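# Place tan bar below yellow bar's right end

## Task

Set one tan bar lying flat with its length running toward the robot, so that its far end touches the near edge of the yellow middle bar right at that bar's right end and the two bars' right edges line up, forming the bottom-right stroke of a figure 6. Do not disturb anything else, and finish with neither gripper touching any bar.

## Robot and tools

Robot: two arms, left_arm and right_arm, each ending in a parallel two-finger gripper. Fingers point along the gripper's +z axis and close along its y axis. The reported gripper point (end_effector_position) sits between the finger pads, roughly 1 cm short of the tips.

Scene frame: origin at table-top height, halfway between the two nominal arm bases; +x reaches out over the table, +z is up, and left_arm is on the +y side. Image left/right does not match arm names. Calibrated bases: left_arm at (-0.009, +0.292, 0) m, right_arm at (-0.006, -0.237, 0) m, both nearly unrotated. Reported positions and orientations may be off by a few centimetres, more when the arm reaches far.

Command row (used by both execute_actions and move): exactly 14 numbers, each in [-1, 1]. First seven are left_arm: dx, dy, dz, rx, ry, rz, opening; next seven are right_arm in the same order. Always send all 14, even if one arm stays still. dx..rz are an offset, not a pose: they are measured from that arm's Hand target as it stood when the action or move began, expressed in the Hand target's own axes. Scale: 1.0 equals 0.6 m for dx, dy, dz and 180 degrees for rotation; rx, ry, rz form a single rotation vector. Within one action every row counts from the same starting Hand target, not from the prior row; but each new call starts fresh, so repeating an offset moves the arm further. Opening is absolute: +1 fully open (0.094 m), -1 closed. To keep an arm where it is, send zeros for its six pose numbers and its current desired opening.

Tools:
- execute_actions(actions, cameras): actions is an empty list (just report state and pictures) or a list of one item. An action item has rows (1 to 15 rows of 14) and steps (up to 15, each 1/30 s; default 15; last row repeats). An action needs at least 10 steps; the result is read 10 steps before the action ends and those remaining steps run afterwards. A wait item is just {"steps": n}, n up to 300. A rejected call moves nothing. Pictures come only for an empty list or when cameras names them.
- move(target, speed, blend, blocking, cameras): target is one 14-number row or a list of up to 15 rows, each counted from the same starting Hand targets. speed is m/s per arm path, 0.002 to 2.9, default 0.25 (rotation up to twice that in rad/s); one value or one per target. blend (m) rounds corners between listed targets. blocking=false returns about 0.5 s after the start. Paths last at least 0.5 s and are cut at 10 s. Opening changes at the first target may pause motion; at later targets they are applied on arrival. Moves do not avoid obstacles or the other arm.
- wait(seconds 0 to 10, cameras): lets time pass; returns early if a move finishes.
- stop(cameras): brakes a running move; fingers keep moving.
- zoom_image(camera, region [x0, y0, x1, y1] pixels, at most 504 by 504): enlarges part of a camera's newest image.
- read_manual(section): licence text only.
- finished_scene(scene): ends the current scene (give its number); irreversible.
Cameras: cam_head_left, cam_head_right, cam_high, cam_low, cam_left_wrist, cam_right_wrist, all 672x504; ["all"] for every one.

Results: end_effector_position (m) and end_effector_quat_wxyz in the scene frame; Hand target, the pose next offsets count from; grip_measured on the opening scale (with nothing held it may read up to ~2.7 mm wide; on a hard part a bit narrower than the part); grip_effort_nm, motor effort, negative closing, not a pad force; Joint positions, Joint velocities ("within noise" means at rest), joint torques including the arm's own weight; a Scene clock. A move adds a move: line, e.g. done, off_target, moving, held or fault, plus limits such as paced (pose clipped) or held (steps withheld). done means at rest within 10 mm and 2 degrees; neither done nor off_target tells you about contact. Friction and weight can leave the gripper a few cm off target.

Controller behaviour: each step the commanded orientation is limited to 40 degrees from the measured one; position has priority if both cannot be reached. Elbows stop just short of straight. Grippers lag their paths and overshoot more at speed. Avoid paths close to an arm's own base; go around it.

Grasping: the gripper squeezes roughly 50 to 64 N per pad; about 0.05 below the touching reading it is at full force. Release by commanding an opening clearly above grip_measured.

Avoid: dropping parts or releasing them while moving, knocking anything off the table, fast impacts or pressing far past contact, any contact or squeeze between the two arms or their wrist cameras, strain on camera cables, and long stretched or blocked poses that heat motors (MOTOR HOT at 75 °C; fault folds the arm at 90 °C).

Each tool is called after "Emit:" as a command line: name --argument value for each argument, lists and objects as JSON in quotes; but a table of rows of numbers goes row by row, as --pt "numbers of a row", without its own name.

## Session

Emit:
execute_actions --actions '[]' --cameras '["all"]'

Scene clock: 0.00 s of 4000.00 s.
left_arm: end_effector_position=(+0.3982, +0.2966, +0.1026) grip_measured=+1.000 grip_effort_nm=n/a end_effector_quat_wxyz=(+0.599, +0.008, +0.799, +0.062) | right_arm: end_effector_position=(+0.4002, -0.2663, +0.1319) grip_measured=+1.000 grip_effort_nm=n/a end_effector_quat_wxyz=(+0.638, +0.075, +0.766, -0.005)
Joint positions: left_arm=[-0.077 1.601 0.373 0.946 -0.143 0.072 0.094] | right_arm=[-0.04 1.543 0.36 0.996 0.052 0.1 0.094]
Joint velocities: within noise
Joint torques (N m): no reading
Heat: left arm: 37 °C; right arm: 35 °C.
Hand target: left_arm +0.3992, +0.2965, +0.1047; +0.600, +0.008, +0.798, +0.062 | right_arm +0.4015, -0.2664, +0.1363; +0.642, +0.074, +0.763, -0.005

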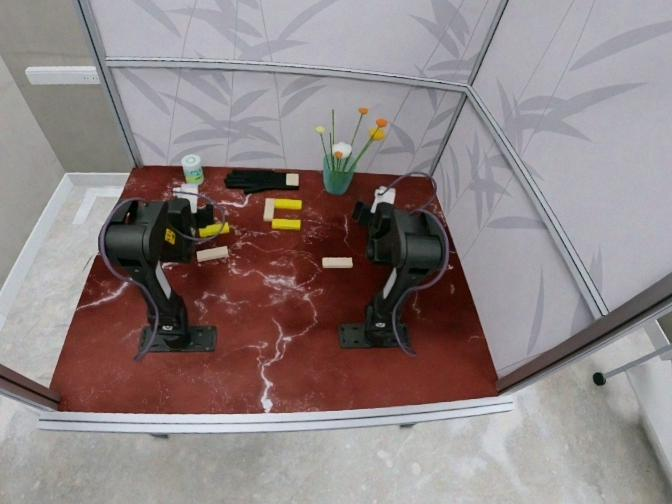

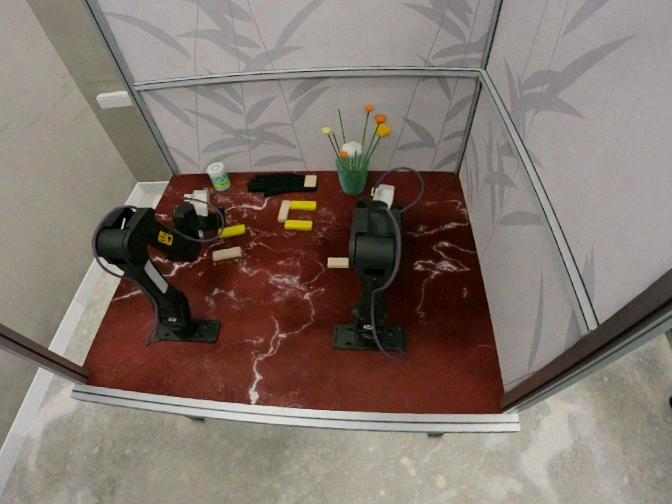

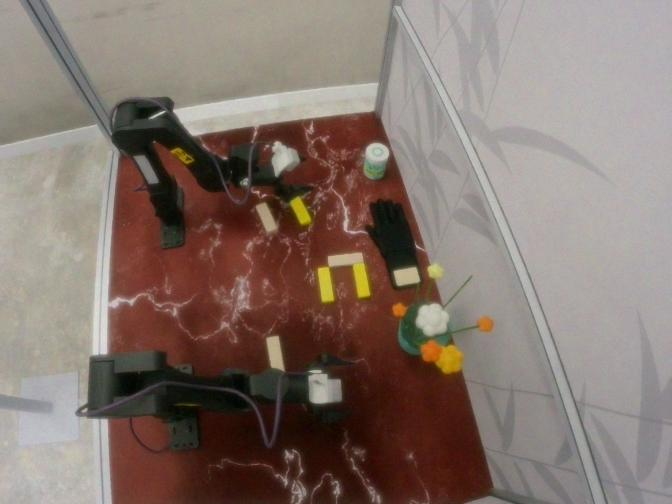

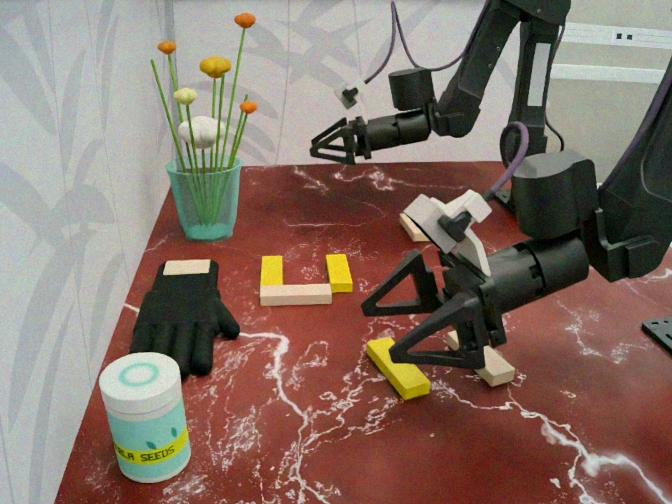

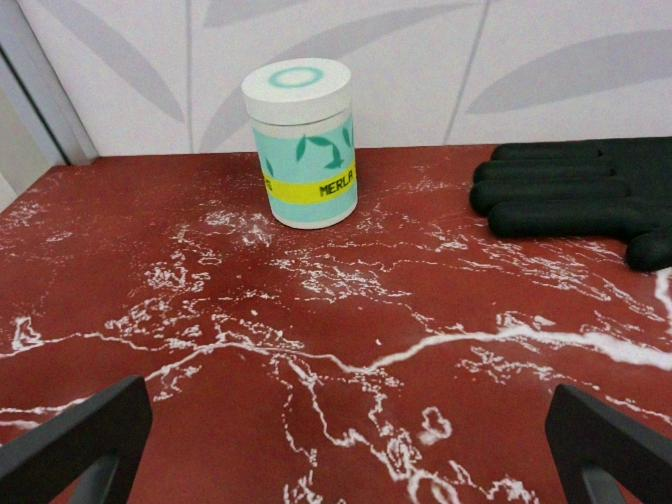

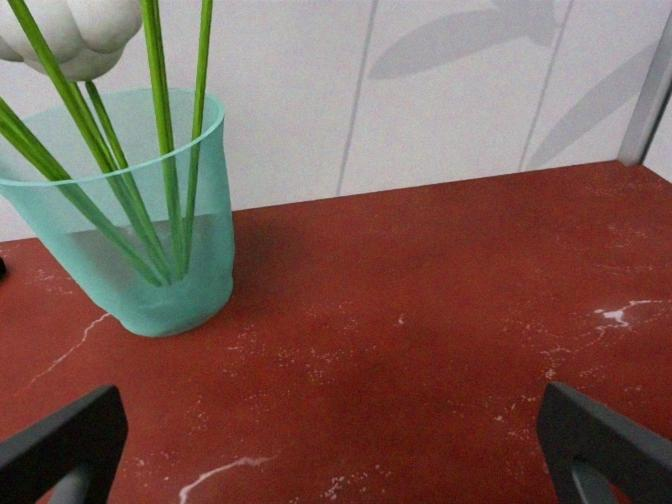

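Emit:
zoom_image --camera "cam_high" --region '[250, 230, 400, 380]'

Emit:
zoom_image --camera "cam_head_right" --region '[250, 180, 370, 280]'

Emit:
zoom_image --camera "cam_head_left" --region '[250, 180, 370, 280]'

Emit:
zoom_image --camera "cam_low" --region '[230, 200, 450, 330]'

Scaled by 3.360.

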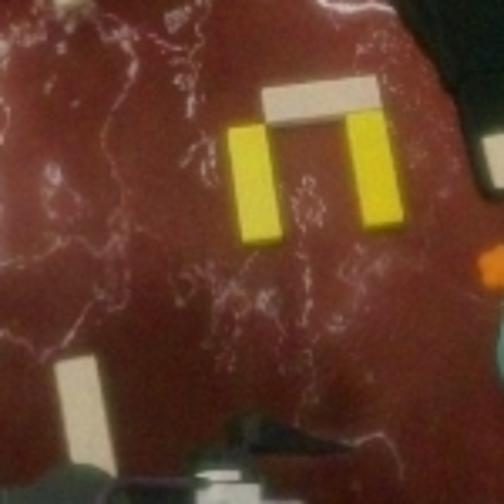

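Scaled by 4.200.

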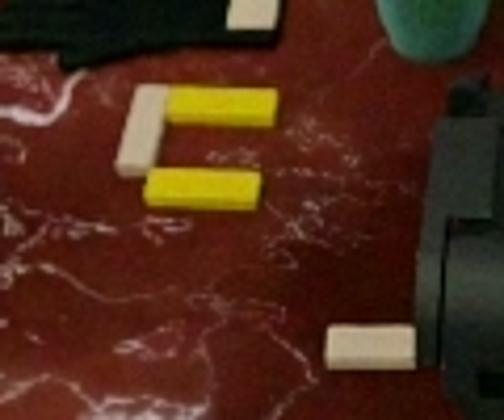

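Scaled by 4.200.

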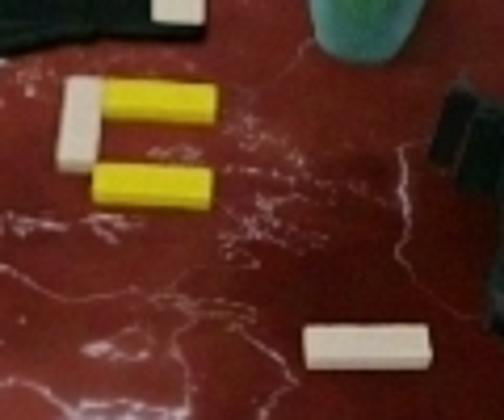

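Scaled by 2.291.

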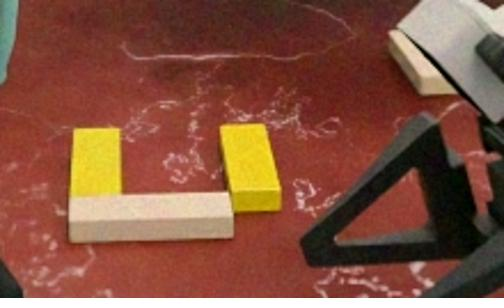

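Emit:
move --target '[0,0,0,0,0,0,1, 0.0613,0.155,-0.3003,-0.3542,0.3487,-0.4581,1]' --speed 0.35

Scene clock: 7.17 s of 4000.00 s.
left_arm: end_effector_position=(+0.3982, +0.2966, +0.1026) grip_measured=+1.000 grip_effort_nm=0.012 end_effector_quat_wxyz=(+0.599, +0.008, +0.799, +0.062) | right_arm: end_effector_position=(+0.2302, -0.1523, +0.1370) grip_measured=+1.000 grip_effort_nm=0.012 end_effector_quat_wxyz=(-0.007, +0.703, -0.711, +0.002)
Joint positions: left_arm=[-0.077 1.601 0.373 0.946 -0.143 0.072 0.094] | right_arm=[0.35 1.477 1.261 -1.34 -0.003 -1.22 0.094]
Joint velocities: within noise
Joint torques (N m): left_arm=[-0.03 -5.97 5.34 1.79 -0.02 0.01] | right_arm=[0.28 -4.92 8.32 0.08 0.11 -0.12]
Heat: left arm: 38 °C; right arm: 36 °C.
Hand target: left_arm +0.3992, +0.2965, +0.1047; +0.600, +0.008, +0.798, +0.062 | right_arm +0.2301, -0.1520, +0.1400; -0.001, +0.707, -0.707, +0.000
Off the commanded pose: left_arm 0.002 m, 0 deg | right_arm 0.003 m, 1 deg.
Kept back: nothing.
move: done
camera_calibration:
cam_right_wrist: T_world_to_cam=[[0.999661, 0.000325884, 0.0260239, -0.235352], [-0.0106137, -0.907889, 0.419076, -0.152803], [0.0237634, -0.41921, -0.907578, 0.147352], [0, 0, 0, 1]] pos_world=[0.230149, -0.07688, 0.203894]

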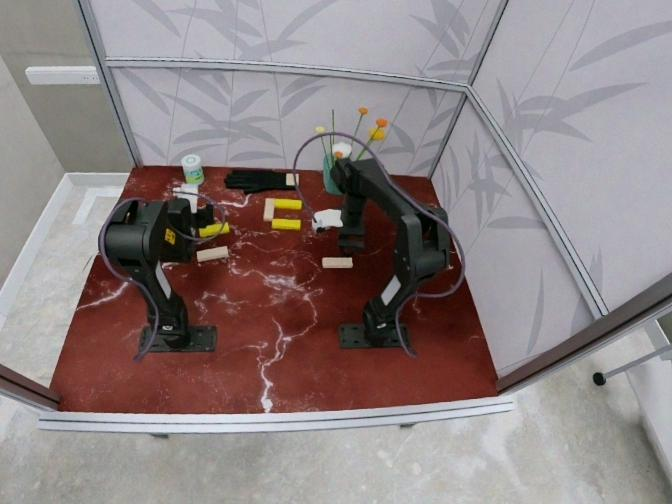

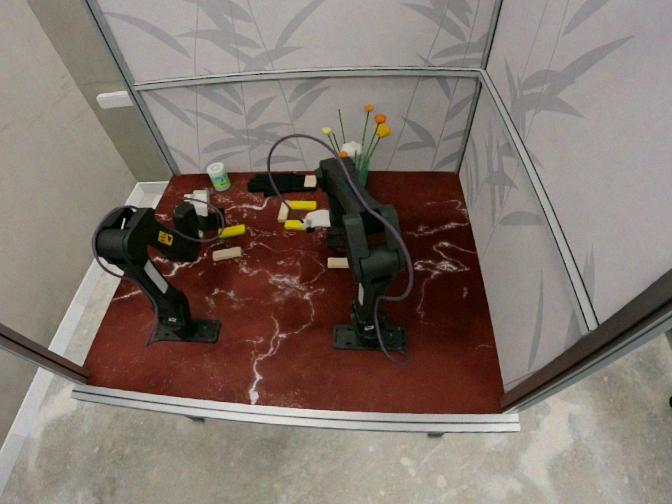

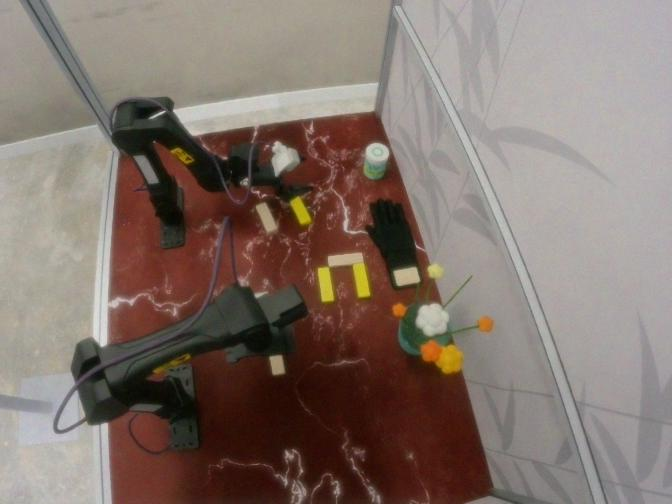

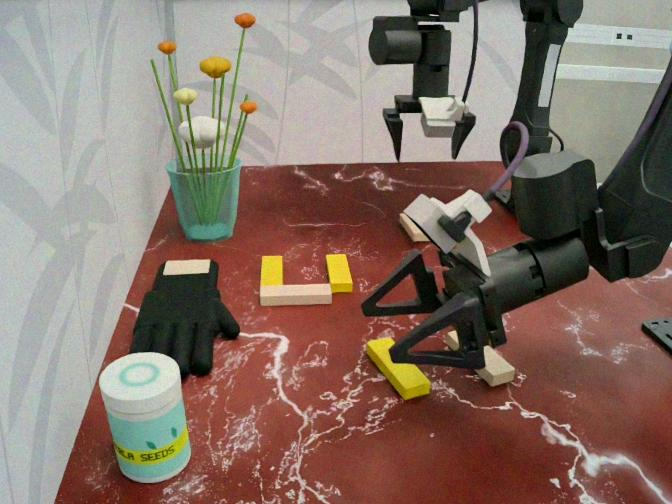

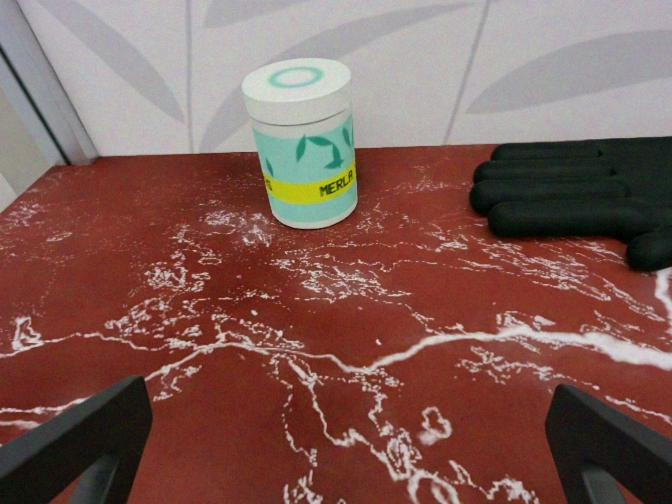

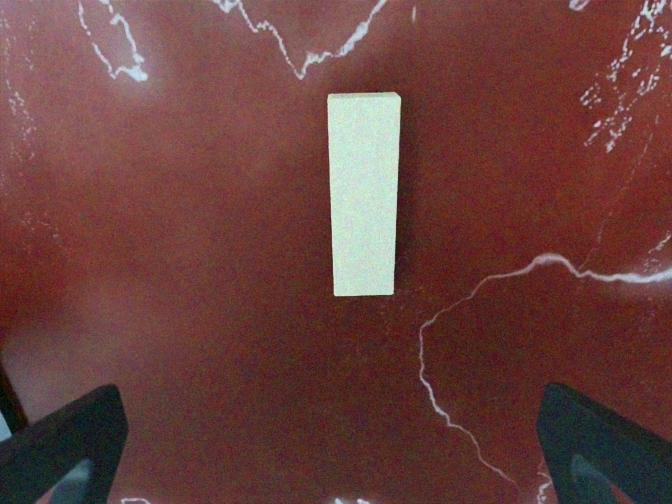

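Emit:
move --target '[0,0,0,0,0,0,1, -0.0183,-0.0308,0.175,0,0,-0.0072,1]'

Emit:
zoom_image --camera "cam_low" --region '[370, 80, 520, 260]'

Scene clock: 9.90 s of 4000.00 s.
left_arm: end_effector_position=(+0.3982, +0.2966, +0.1026) grip_measured=+1.000 grip_effort_nm=0.012 end_effector_quat_wxyz=(+0.599, +0.008, +0.799, +0.062) | right_arm: end_effector_position=(+0.2470, -0.1427, +0.0394) grip_measured=+1.000 grip_effort_nm=0.007 end_effector_quat_wxyz=(+0.000, +0.710, -0.704, -0.001)
Joint positions: left_arm=[-0.077 1.601 0.373 0.946 -0.143 0.072 0.094] | right_arm=[0.364 1.629 1.015 -0.956 -0.002 -1.227 0.094]
Joint velocities: within noise
Joint torques (N m): left_arm=[-0.05 -5.94 5.35 1.79 -0.03 0.02] | right_arm=[0.25 -6.12 5.56 0.51 0.05 -0.11]
Heat: left arm: 38 °C; right arm: 36 °C.
Hand target: left_arm +0.3992, +0.2965, +0.1047; +0.600, +0.008, +0.798, +0.062 | right_arm +0.2487, -0.1408, +0.0351; -0.001, +0.715, -0.699, +0.000
Off the commanded pose: left_arm 0.002 m, 0 deg | right_arm 0.005 m, 1 deg.
Kept back: nothing.
move: done
camera_calibration:
cam_right_wrist: T_world_to_cam=[[0.999696, 0.0210861, 0.0128115, -0.246089], [0.0136484, -0.905181, 0.424807, -0.108808], [0.0205543, -0.424502, -0.905193, 0.0623005], [0, 0, 0, 1]] pos_world=[0.246219, -0.0668556, 0.105769]

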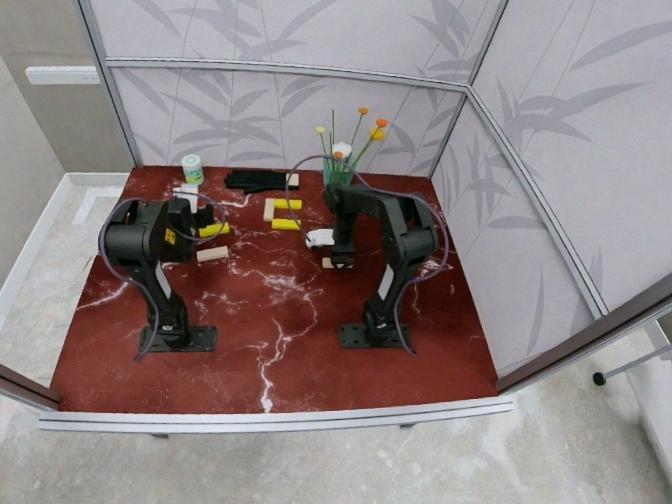

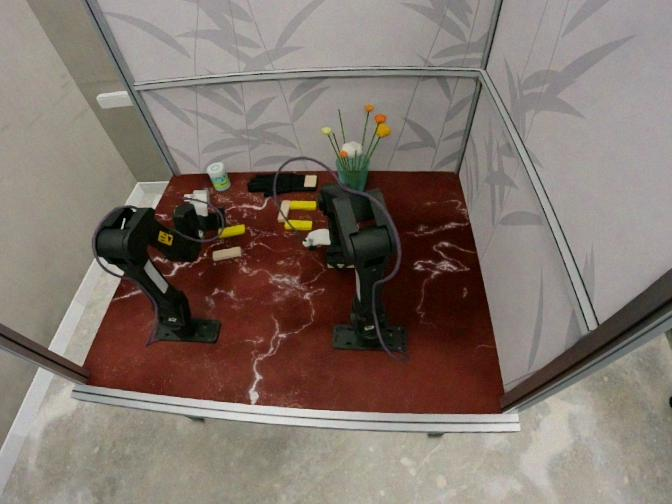

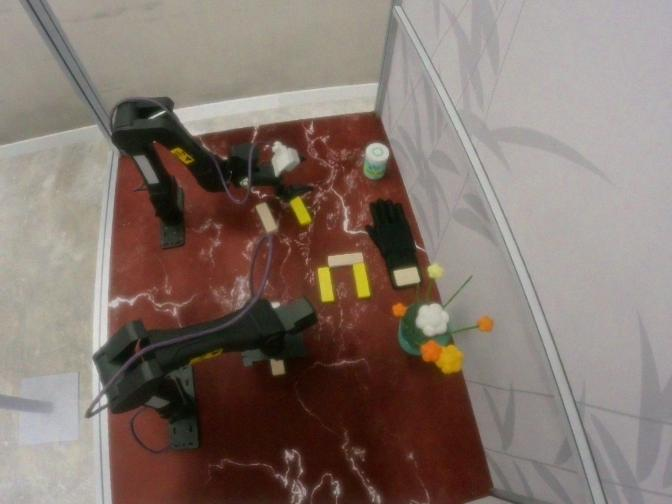

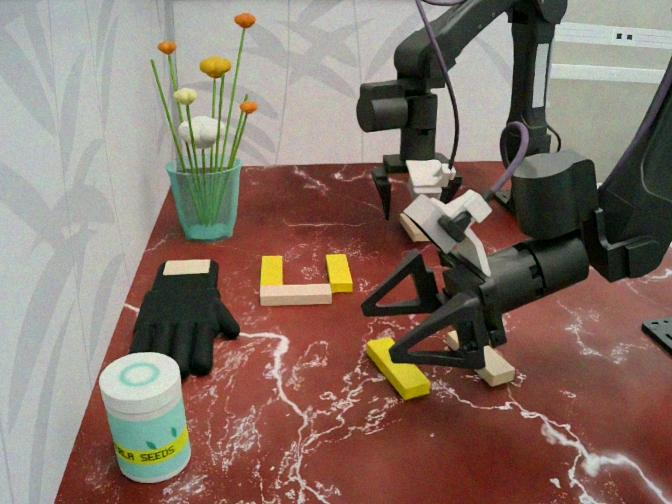

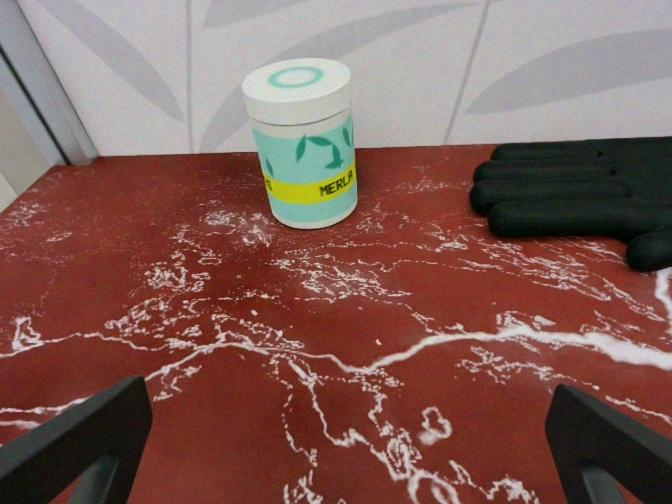

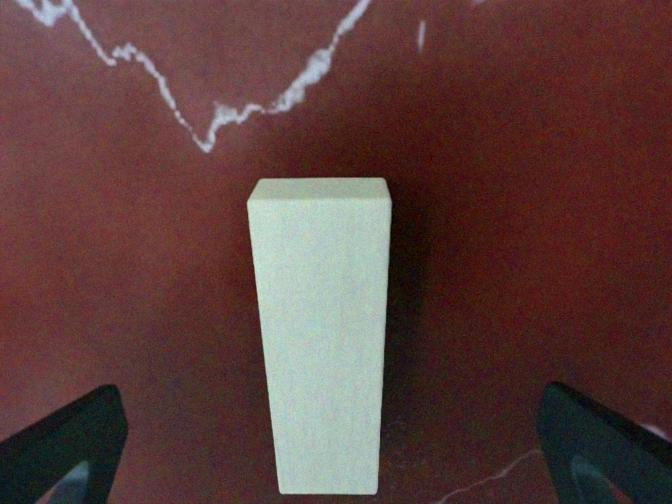

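Scaled by 2.800.

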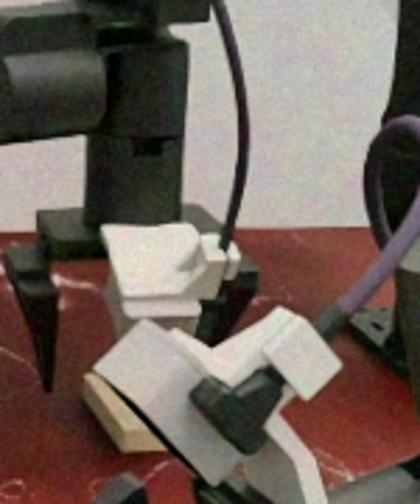

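Emit:
move --pt "0 0 0 0 0 0 1 0 0 0.0385 0 0 0 1" --pt "0 0 0 0 0 0 1 0 0 0.0385 0 0 0 -0.2" --pt "0 0 0 0 0 0 1 0 0 0.0385 0 0 0 -0.45" --speed 0.12

Scene clock: 13.40 s of 4000.00 s.
left_arm: end_effector_position=(+0.3982, +0.2966, +0.1026) grip_measured=+1.000 grip_effort_nm=0.017 end_effector_quat_wxyz=(+0.599, +0.008, +0.799, +0.062) | right_arm: end_effector_position=(+0.2485, -0.1422, +0.0172) grip_measured=-0.389 grip_effort_nm=-1.009 end_effector_quat_wxyz=(-0.003, +0.710, -0.704, +0.000)
Joint positions: left_arm=[-0.077 1.601 0.373 0.946 -0.143 0.072 0.094] | right_arm=[0.364 1.667 0.959 -0.858 -0.001 -1.227 0.029]
Joint velocities: within noise
Joint torques (N m): left_arm=[-0.05 -5.97 5.33 1.78 0 0.01] | right_arm=[0.4 -6.19 5.14 0.51 0.06 -0.12]
Heat: left arm: 38 °C; right arm: 36 °C.
Hand target: left_arm +0.3992, +0.2965, +0.1047; +0.600, +0.008, +0.798, +0.062 | right_arm +0.2486, -0.1408, +0.0120; -0.001, +0.715, -0.699, +0.000
Off the commanded pose: left_arm 0.002 m, 0 deg | right_arm 0.005 m, 1 deg.
Kept back: nothing.
move: done
camera_calibration:
cam_right_wrist: T_world_to_cam=[[0.999607, 0.0218087, 0.0175894, -0.247227], [0.0123055, -0.905732, 0.423671, -0.0986884], [0.0251711, -0.423289, -0.905645, 0.0414233], [0, 0, 0, 1]] pos_world=[0.247301, -0.0664595, 0.0836748]

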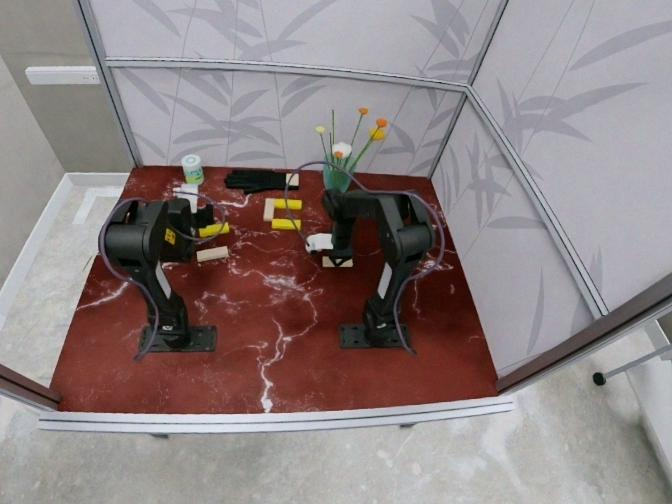

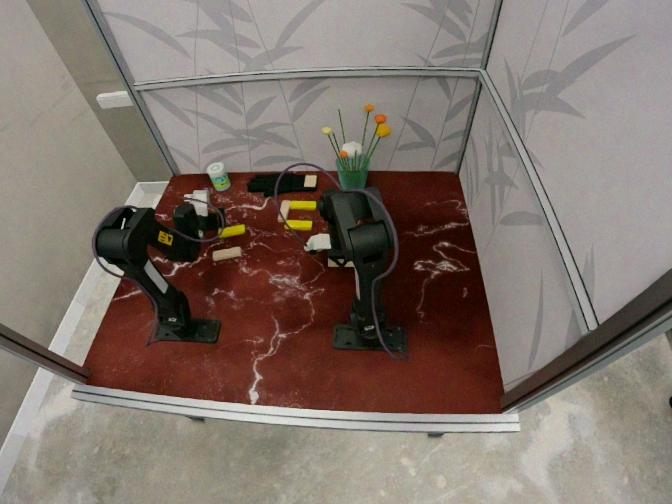

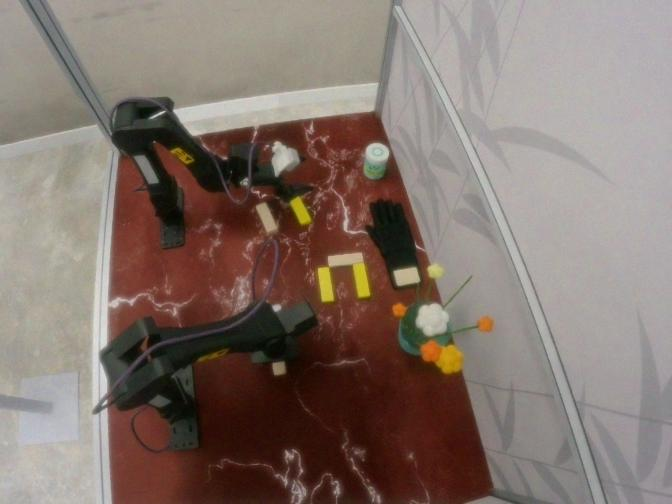

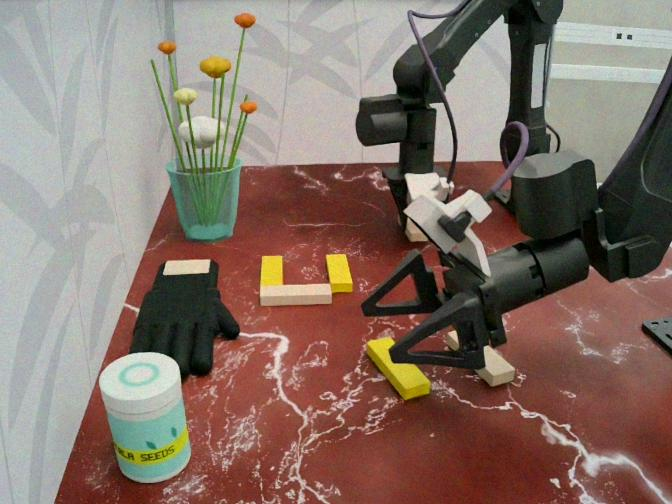

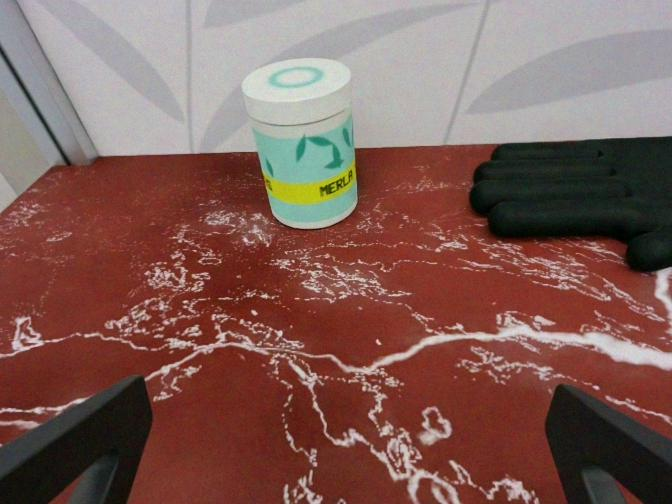

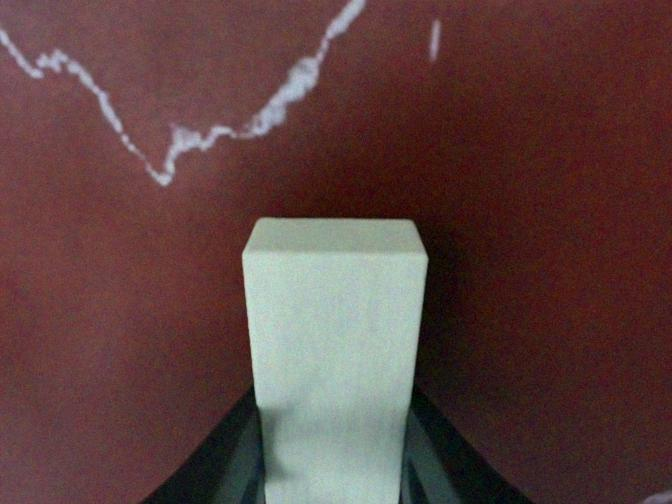

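Emit:
move --pt "0 0 0 0 0 0 1 0 0 -0.07 0 0 0 -0.45" --pt "0 0 0 0 0 0 1 -0.2005 -0.1153 -0.13 0 0 0.507 -0.45" --speed '[0.15,0.35]' --blend '[0.02,0]'

Scene clock: 17.63 s of 4000.00 s.
left_arm: end_effector_position=(+0.3982, +0.2966, +0.1026) grip_measured=+1.000 grip_effort_nm=0.017 end_effector_quat_wxyz=(+0.599, +0.008, +0.799, +0.062) | right_arm: end_effector_position=(+0.3152, -0.0206, +0.0928) grip_measured=-0.390 grip_effort_nm=-1.004 end_effector_quat_wxyz=(+0.009, -0.004, +1.000, +0.007)
Joint positions: left_arm=[-0.077 1.601 0.373 0.946 -0.143 0.072 0.094] | right_arm=[0.601 2.001 1.701 -1.248 -0.001 0.582 0.029]
Joint velocities: within noise
Joint torques (N m): left_arm=[-0.09 -5.97 5.34 1.79 0 0.02] | right_arm=[0.18 -9.33 8.53 0.15 0.03 0.08]
Heat: left arm: 38 °C; right arm: 36 °C.
Hand target: left_arm +0.3992, +0.2965, +0.1047; +0.600, +0.008, +0.798, +0.062 | right_arm +0.3150, -0.0192, +0.0902; +0.000, +0.000, +1.000, +0.000
Off the commanded pose: left_arm 0.002 m, 0 deg | right_arm 0.003 m, 1 deg.
Kept back: nothing.
move: done
camera_calibration:
cam_right_wrist: T_world_to_cam=[[0.0212389, -0.999774, 0.000415855, -0.0290023], [-0.911968, -0.0192032, 0.409811, 0.289523], [-0.40971, -0.0090832, -0.91217, 0.305929], [0, 0, 0, 1]] pos_world=[0.389994, -0.0206572, 0.160422]

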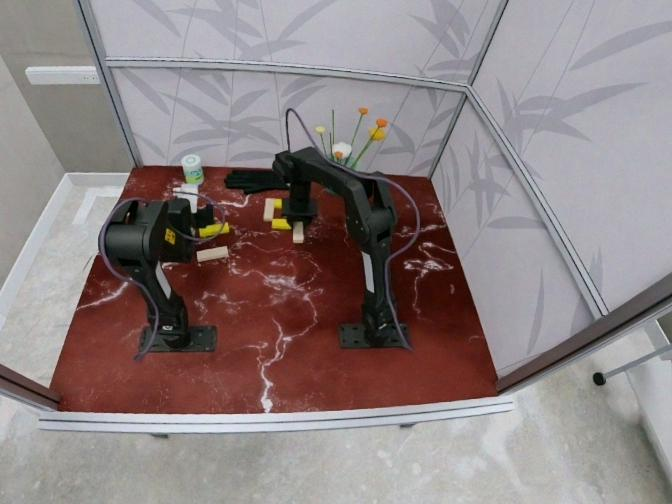

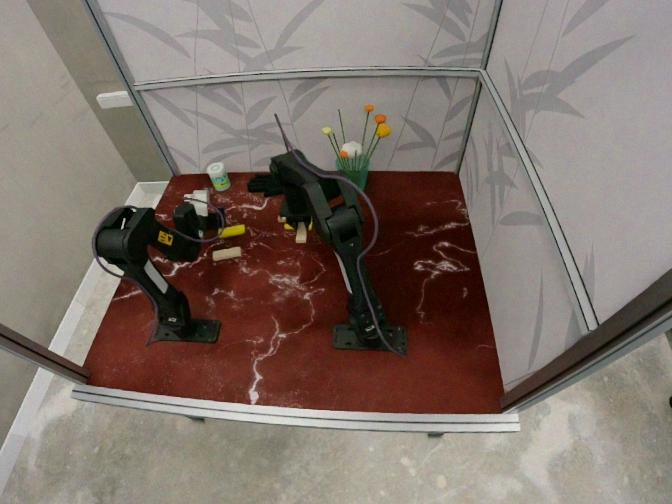

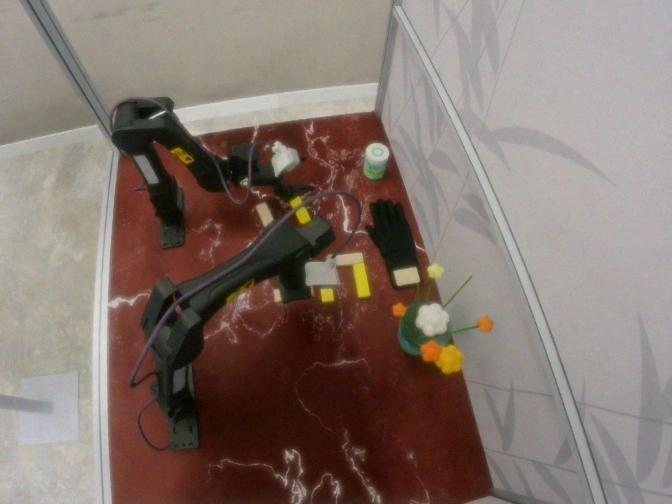

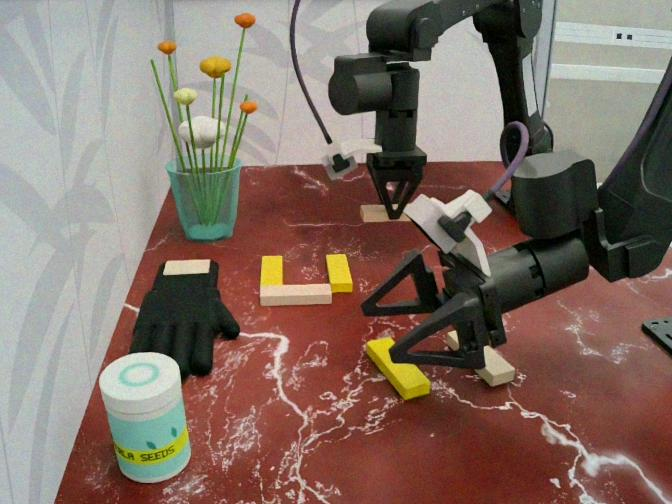

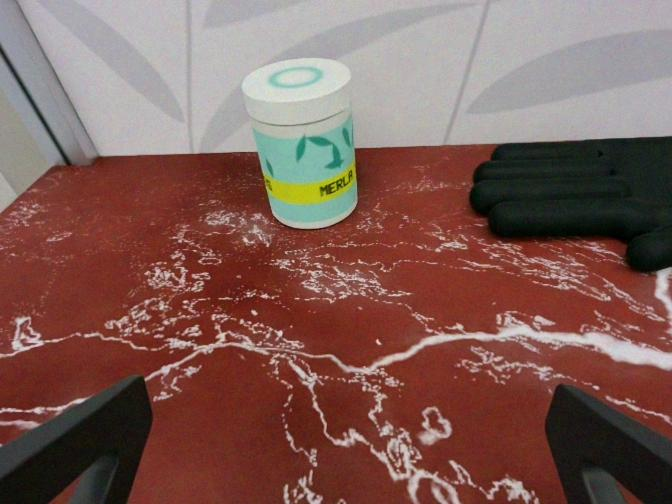

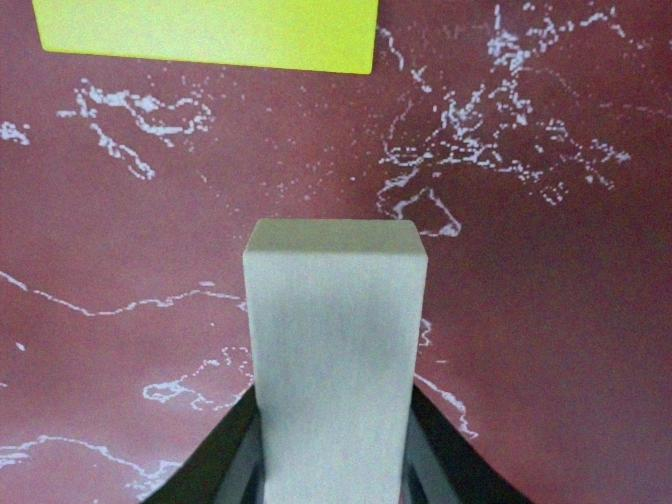

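Emit:
move --target '[0,0,0,0,0,0,1, -0.0267,0.0142,0.1167,0,0,0.0206,-0.45]' --speed 0.15

Emit:
zoom_image --camera "cam_right_wrist" --region '[150, 0, 650, 400]'

Scene clock: 21.50 s of 4000.00 s.
left_arm: end_effector_position=(+0.3982, +0.2966, +0.1026) grip_measured=+1.000 grip_effort_nm=0.012 end_effector_quat_wxyz=(+0.599, +0.008, +0.799, +0.062) | right_arm: end_effector_position=(+0.3277, -0.0122, +0.0269) grip_measured=-0.390 grip_effort_nm=-1.013 end_effector_quat_wxyz=(-0.001, +0.026, +1.000, +0.000)
Joint positions: left_arm=[-0.077 1.601 0.373 0.946 -0.143 0.072 0.094] | right_arm=[0.601 2.128 1.627 -1.072 -0.001 0.643 0.029]
Joint velocities: within noise
Joint torques (N m): left_arm=[-0.05 -5.97 5.34 1.79 -0.01 0] | right_arm=[-0.21 -11 6.08 0.51 0.04 0.1]
Heat: left arm: 38 °C; right arm: 37 °C.
Hand target: left_arm +0.3992, +0.2965, +0.1047; +0.600, +0.008, +0.798, +0.062 | right_arm +0.3311, -0.0106, +0.0202; +0.000, +0.032, +0.999, +0.001
Off the commanded pose: left_arm 0.002 m, 0 deg | right_arm 0.008 m, 1 deg.
Kept back: nothing.
move: done
camera_calibration:
cam_right_wrist: T_world_to_cam=[[-0.0400484, -0.999096, 0.0142296, -0.00115887], [-0.902326, 0.042279, 0.428977, 0.32524], [-0.429191, 0.00434012, -0.903203, 0.257259], [0, 0, 0, 1]] pos_world=[0.403839, -0.0160252, 0.0928538]

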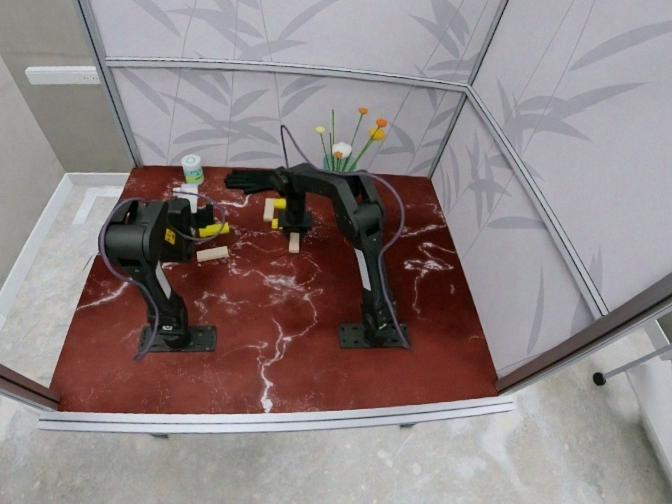

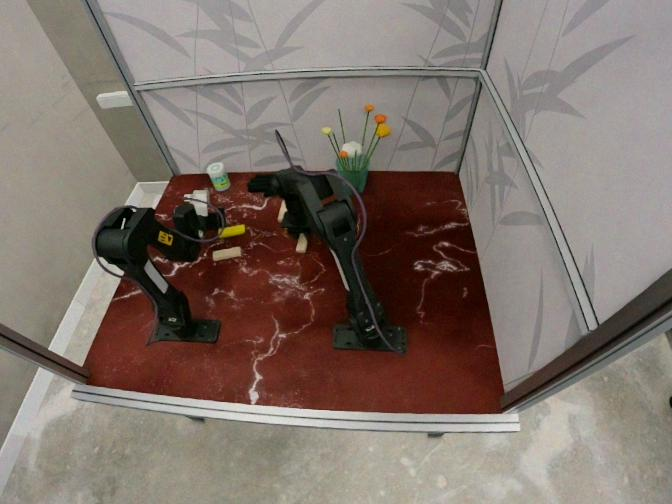

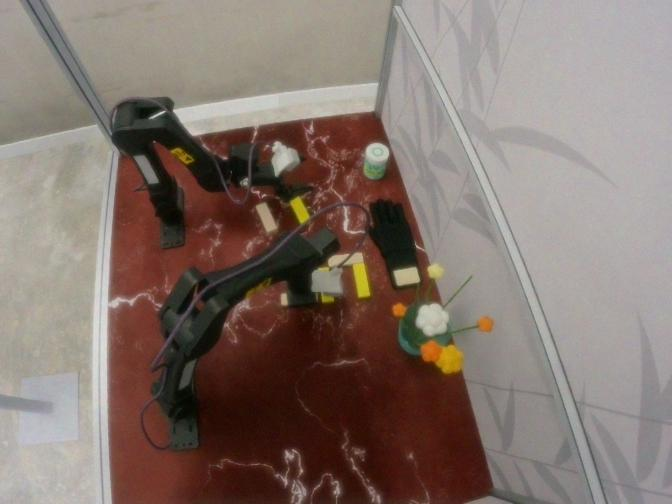

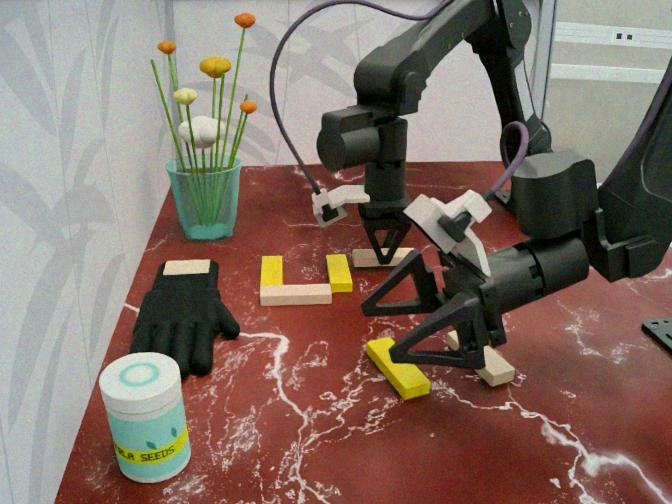

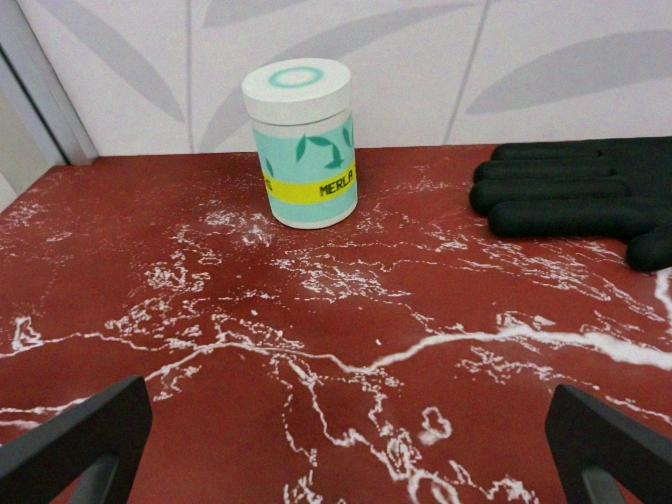

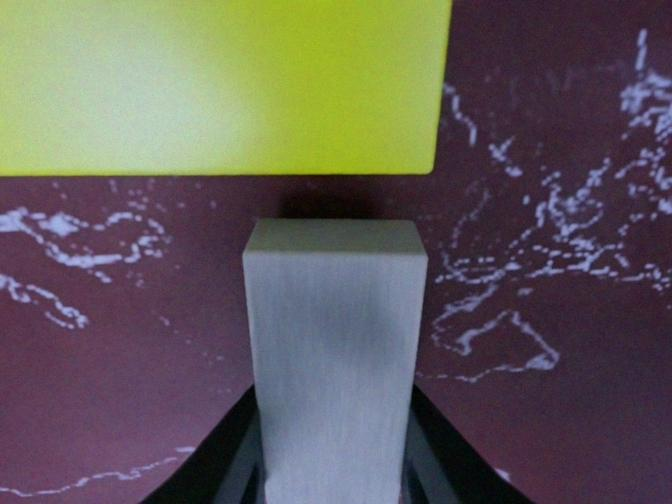

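Scaled by 1.008.

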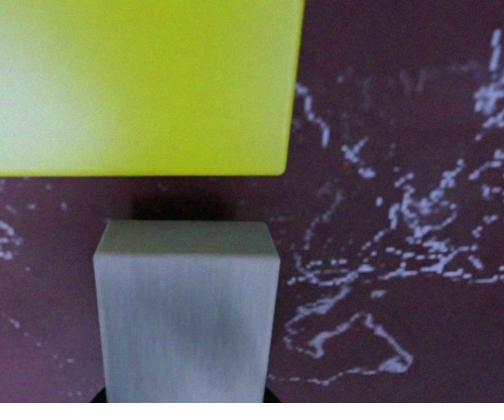

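Emit:
move --target '[0,0,0,0,0,0,1, -0.0117,-0.0035,0.014,0,0,-0.001,-0.45]' --speed 0.05 --cameras '["cam_right_wrist","cam_low"]'

Emit:
zoom_image --camera "cam_low" --region '[240, 200, 440, 320]'

Emit:
zoom_image --camera "cam_right_wrist" --region '[200, 50, 500, 300]'

Scene clock: 25.77 s of 4000.00 s.
left_arm: end_effector_position=(+0.3982, +0.2966, +0.1026) grip_measured=+1.000 grip_effort_nm=0.017 end_effector_quat_wxyz=(+0.599, +0.008, +0.799, +0.062) | right_arm: end_effector_position=(+0.3330, -0.0141, +0.0197) grip_measured=-0.390 grip_effort_nm=-1.009 end_effector_quat_wxyz=(-0.001, +0.032, +0.999, +0.000)
Joint positions: left_arm=[-0.077 1.601 0.373 0.946 -0.143 0.072 0.094] | right_arm=[0.59 2.147 1.627 -1.052 -0.001 0.643 0.029]
Joint velocities: within noise
Joint torques (N m): left_arm=[-0.02 -5.97 5.34 1.78 -0.02 0.02] | right_arm=[-0.53 -10.65 6.63 0.55 0.06 -0.1]
Heat: left arm: 38 °C; right arm: 38 °C.
Hand target: left_arm +0.3992, +0.2965, +0.1047; +0.600, +0.008, +0.798, +0.062 | right_arm +0.3380, -0.0131, +0.0117; +0.000, +0.030, +1.000, +0.001
Off the commanded pose: left_arm 0.002 m, 0 deg | right_arm 0.009 m, 0 deg.
Kept back: nothing.
move: done
camera_calibration:
cam_right_wrist: T_world_to_cam=[[-0.0515164, -0.998583, 0.0133218, 0.00108374], [-0.902358, 0.0522595, 0.427807, 0.333299], [-0.427897, 0.010018, -0.903772, 0.252675], [0, 0, 0, 1]] pos_world=[0.40893, -0.0188671, 0.085758]
Images, in order (width x height): cam_low 672x504, cam_right_wrist 672x504.

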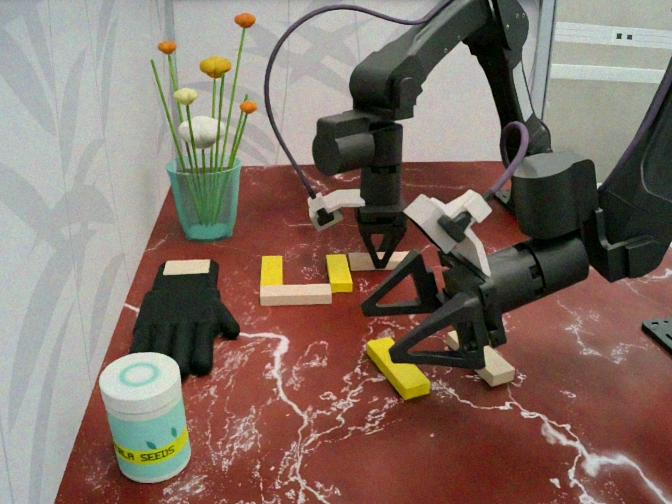

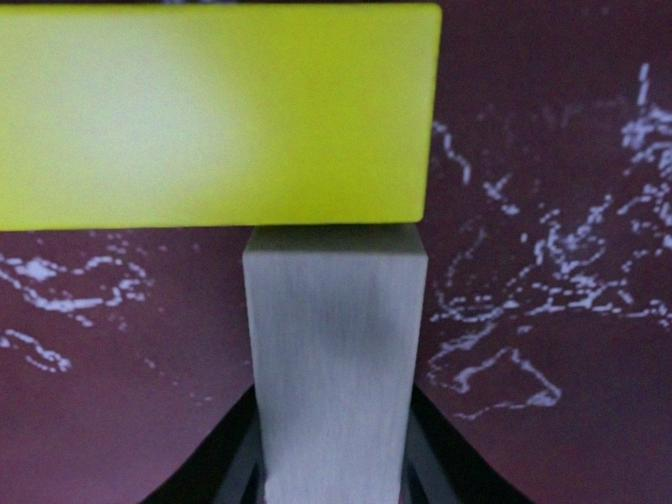

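Scaled by 2.520.

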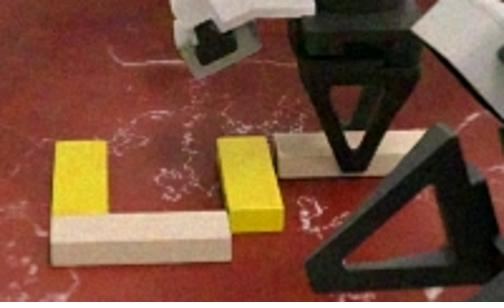

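Scaled by 1.680.

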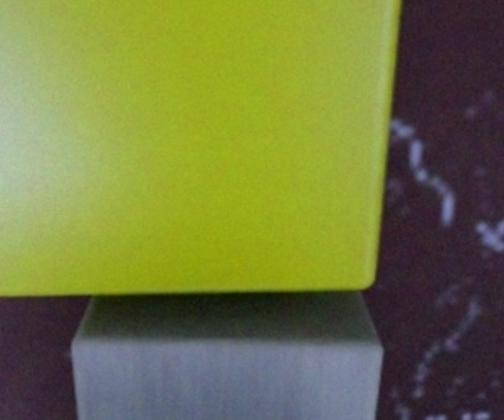

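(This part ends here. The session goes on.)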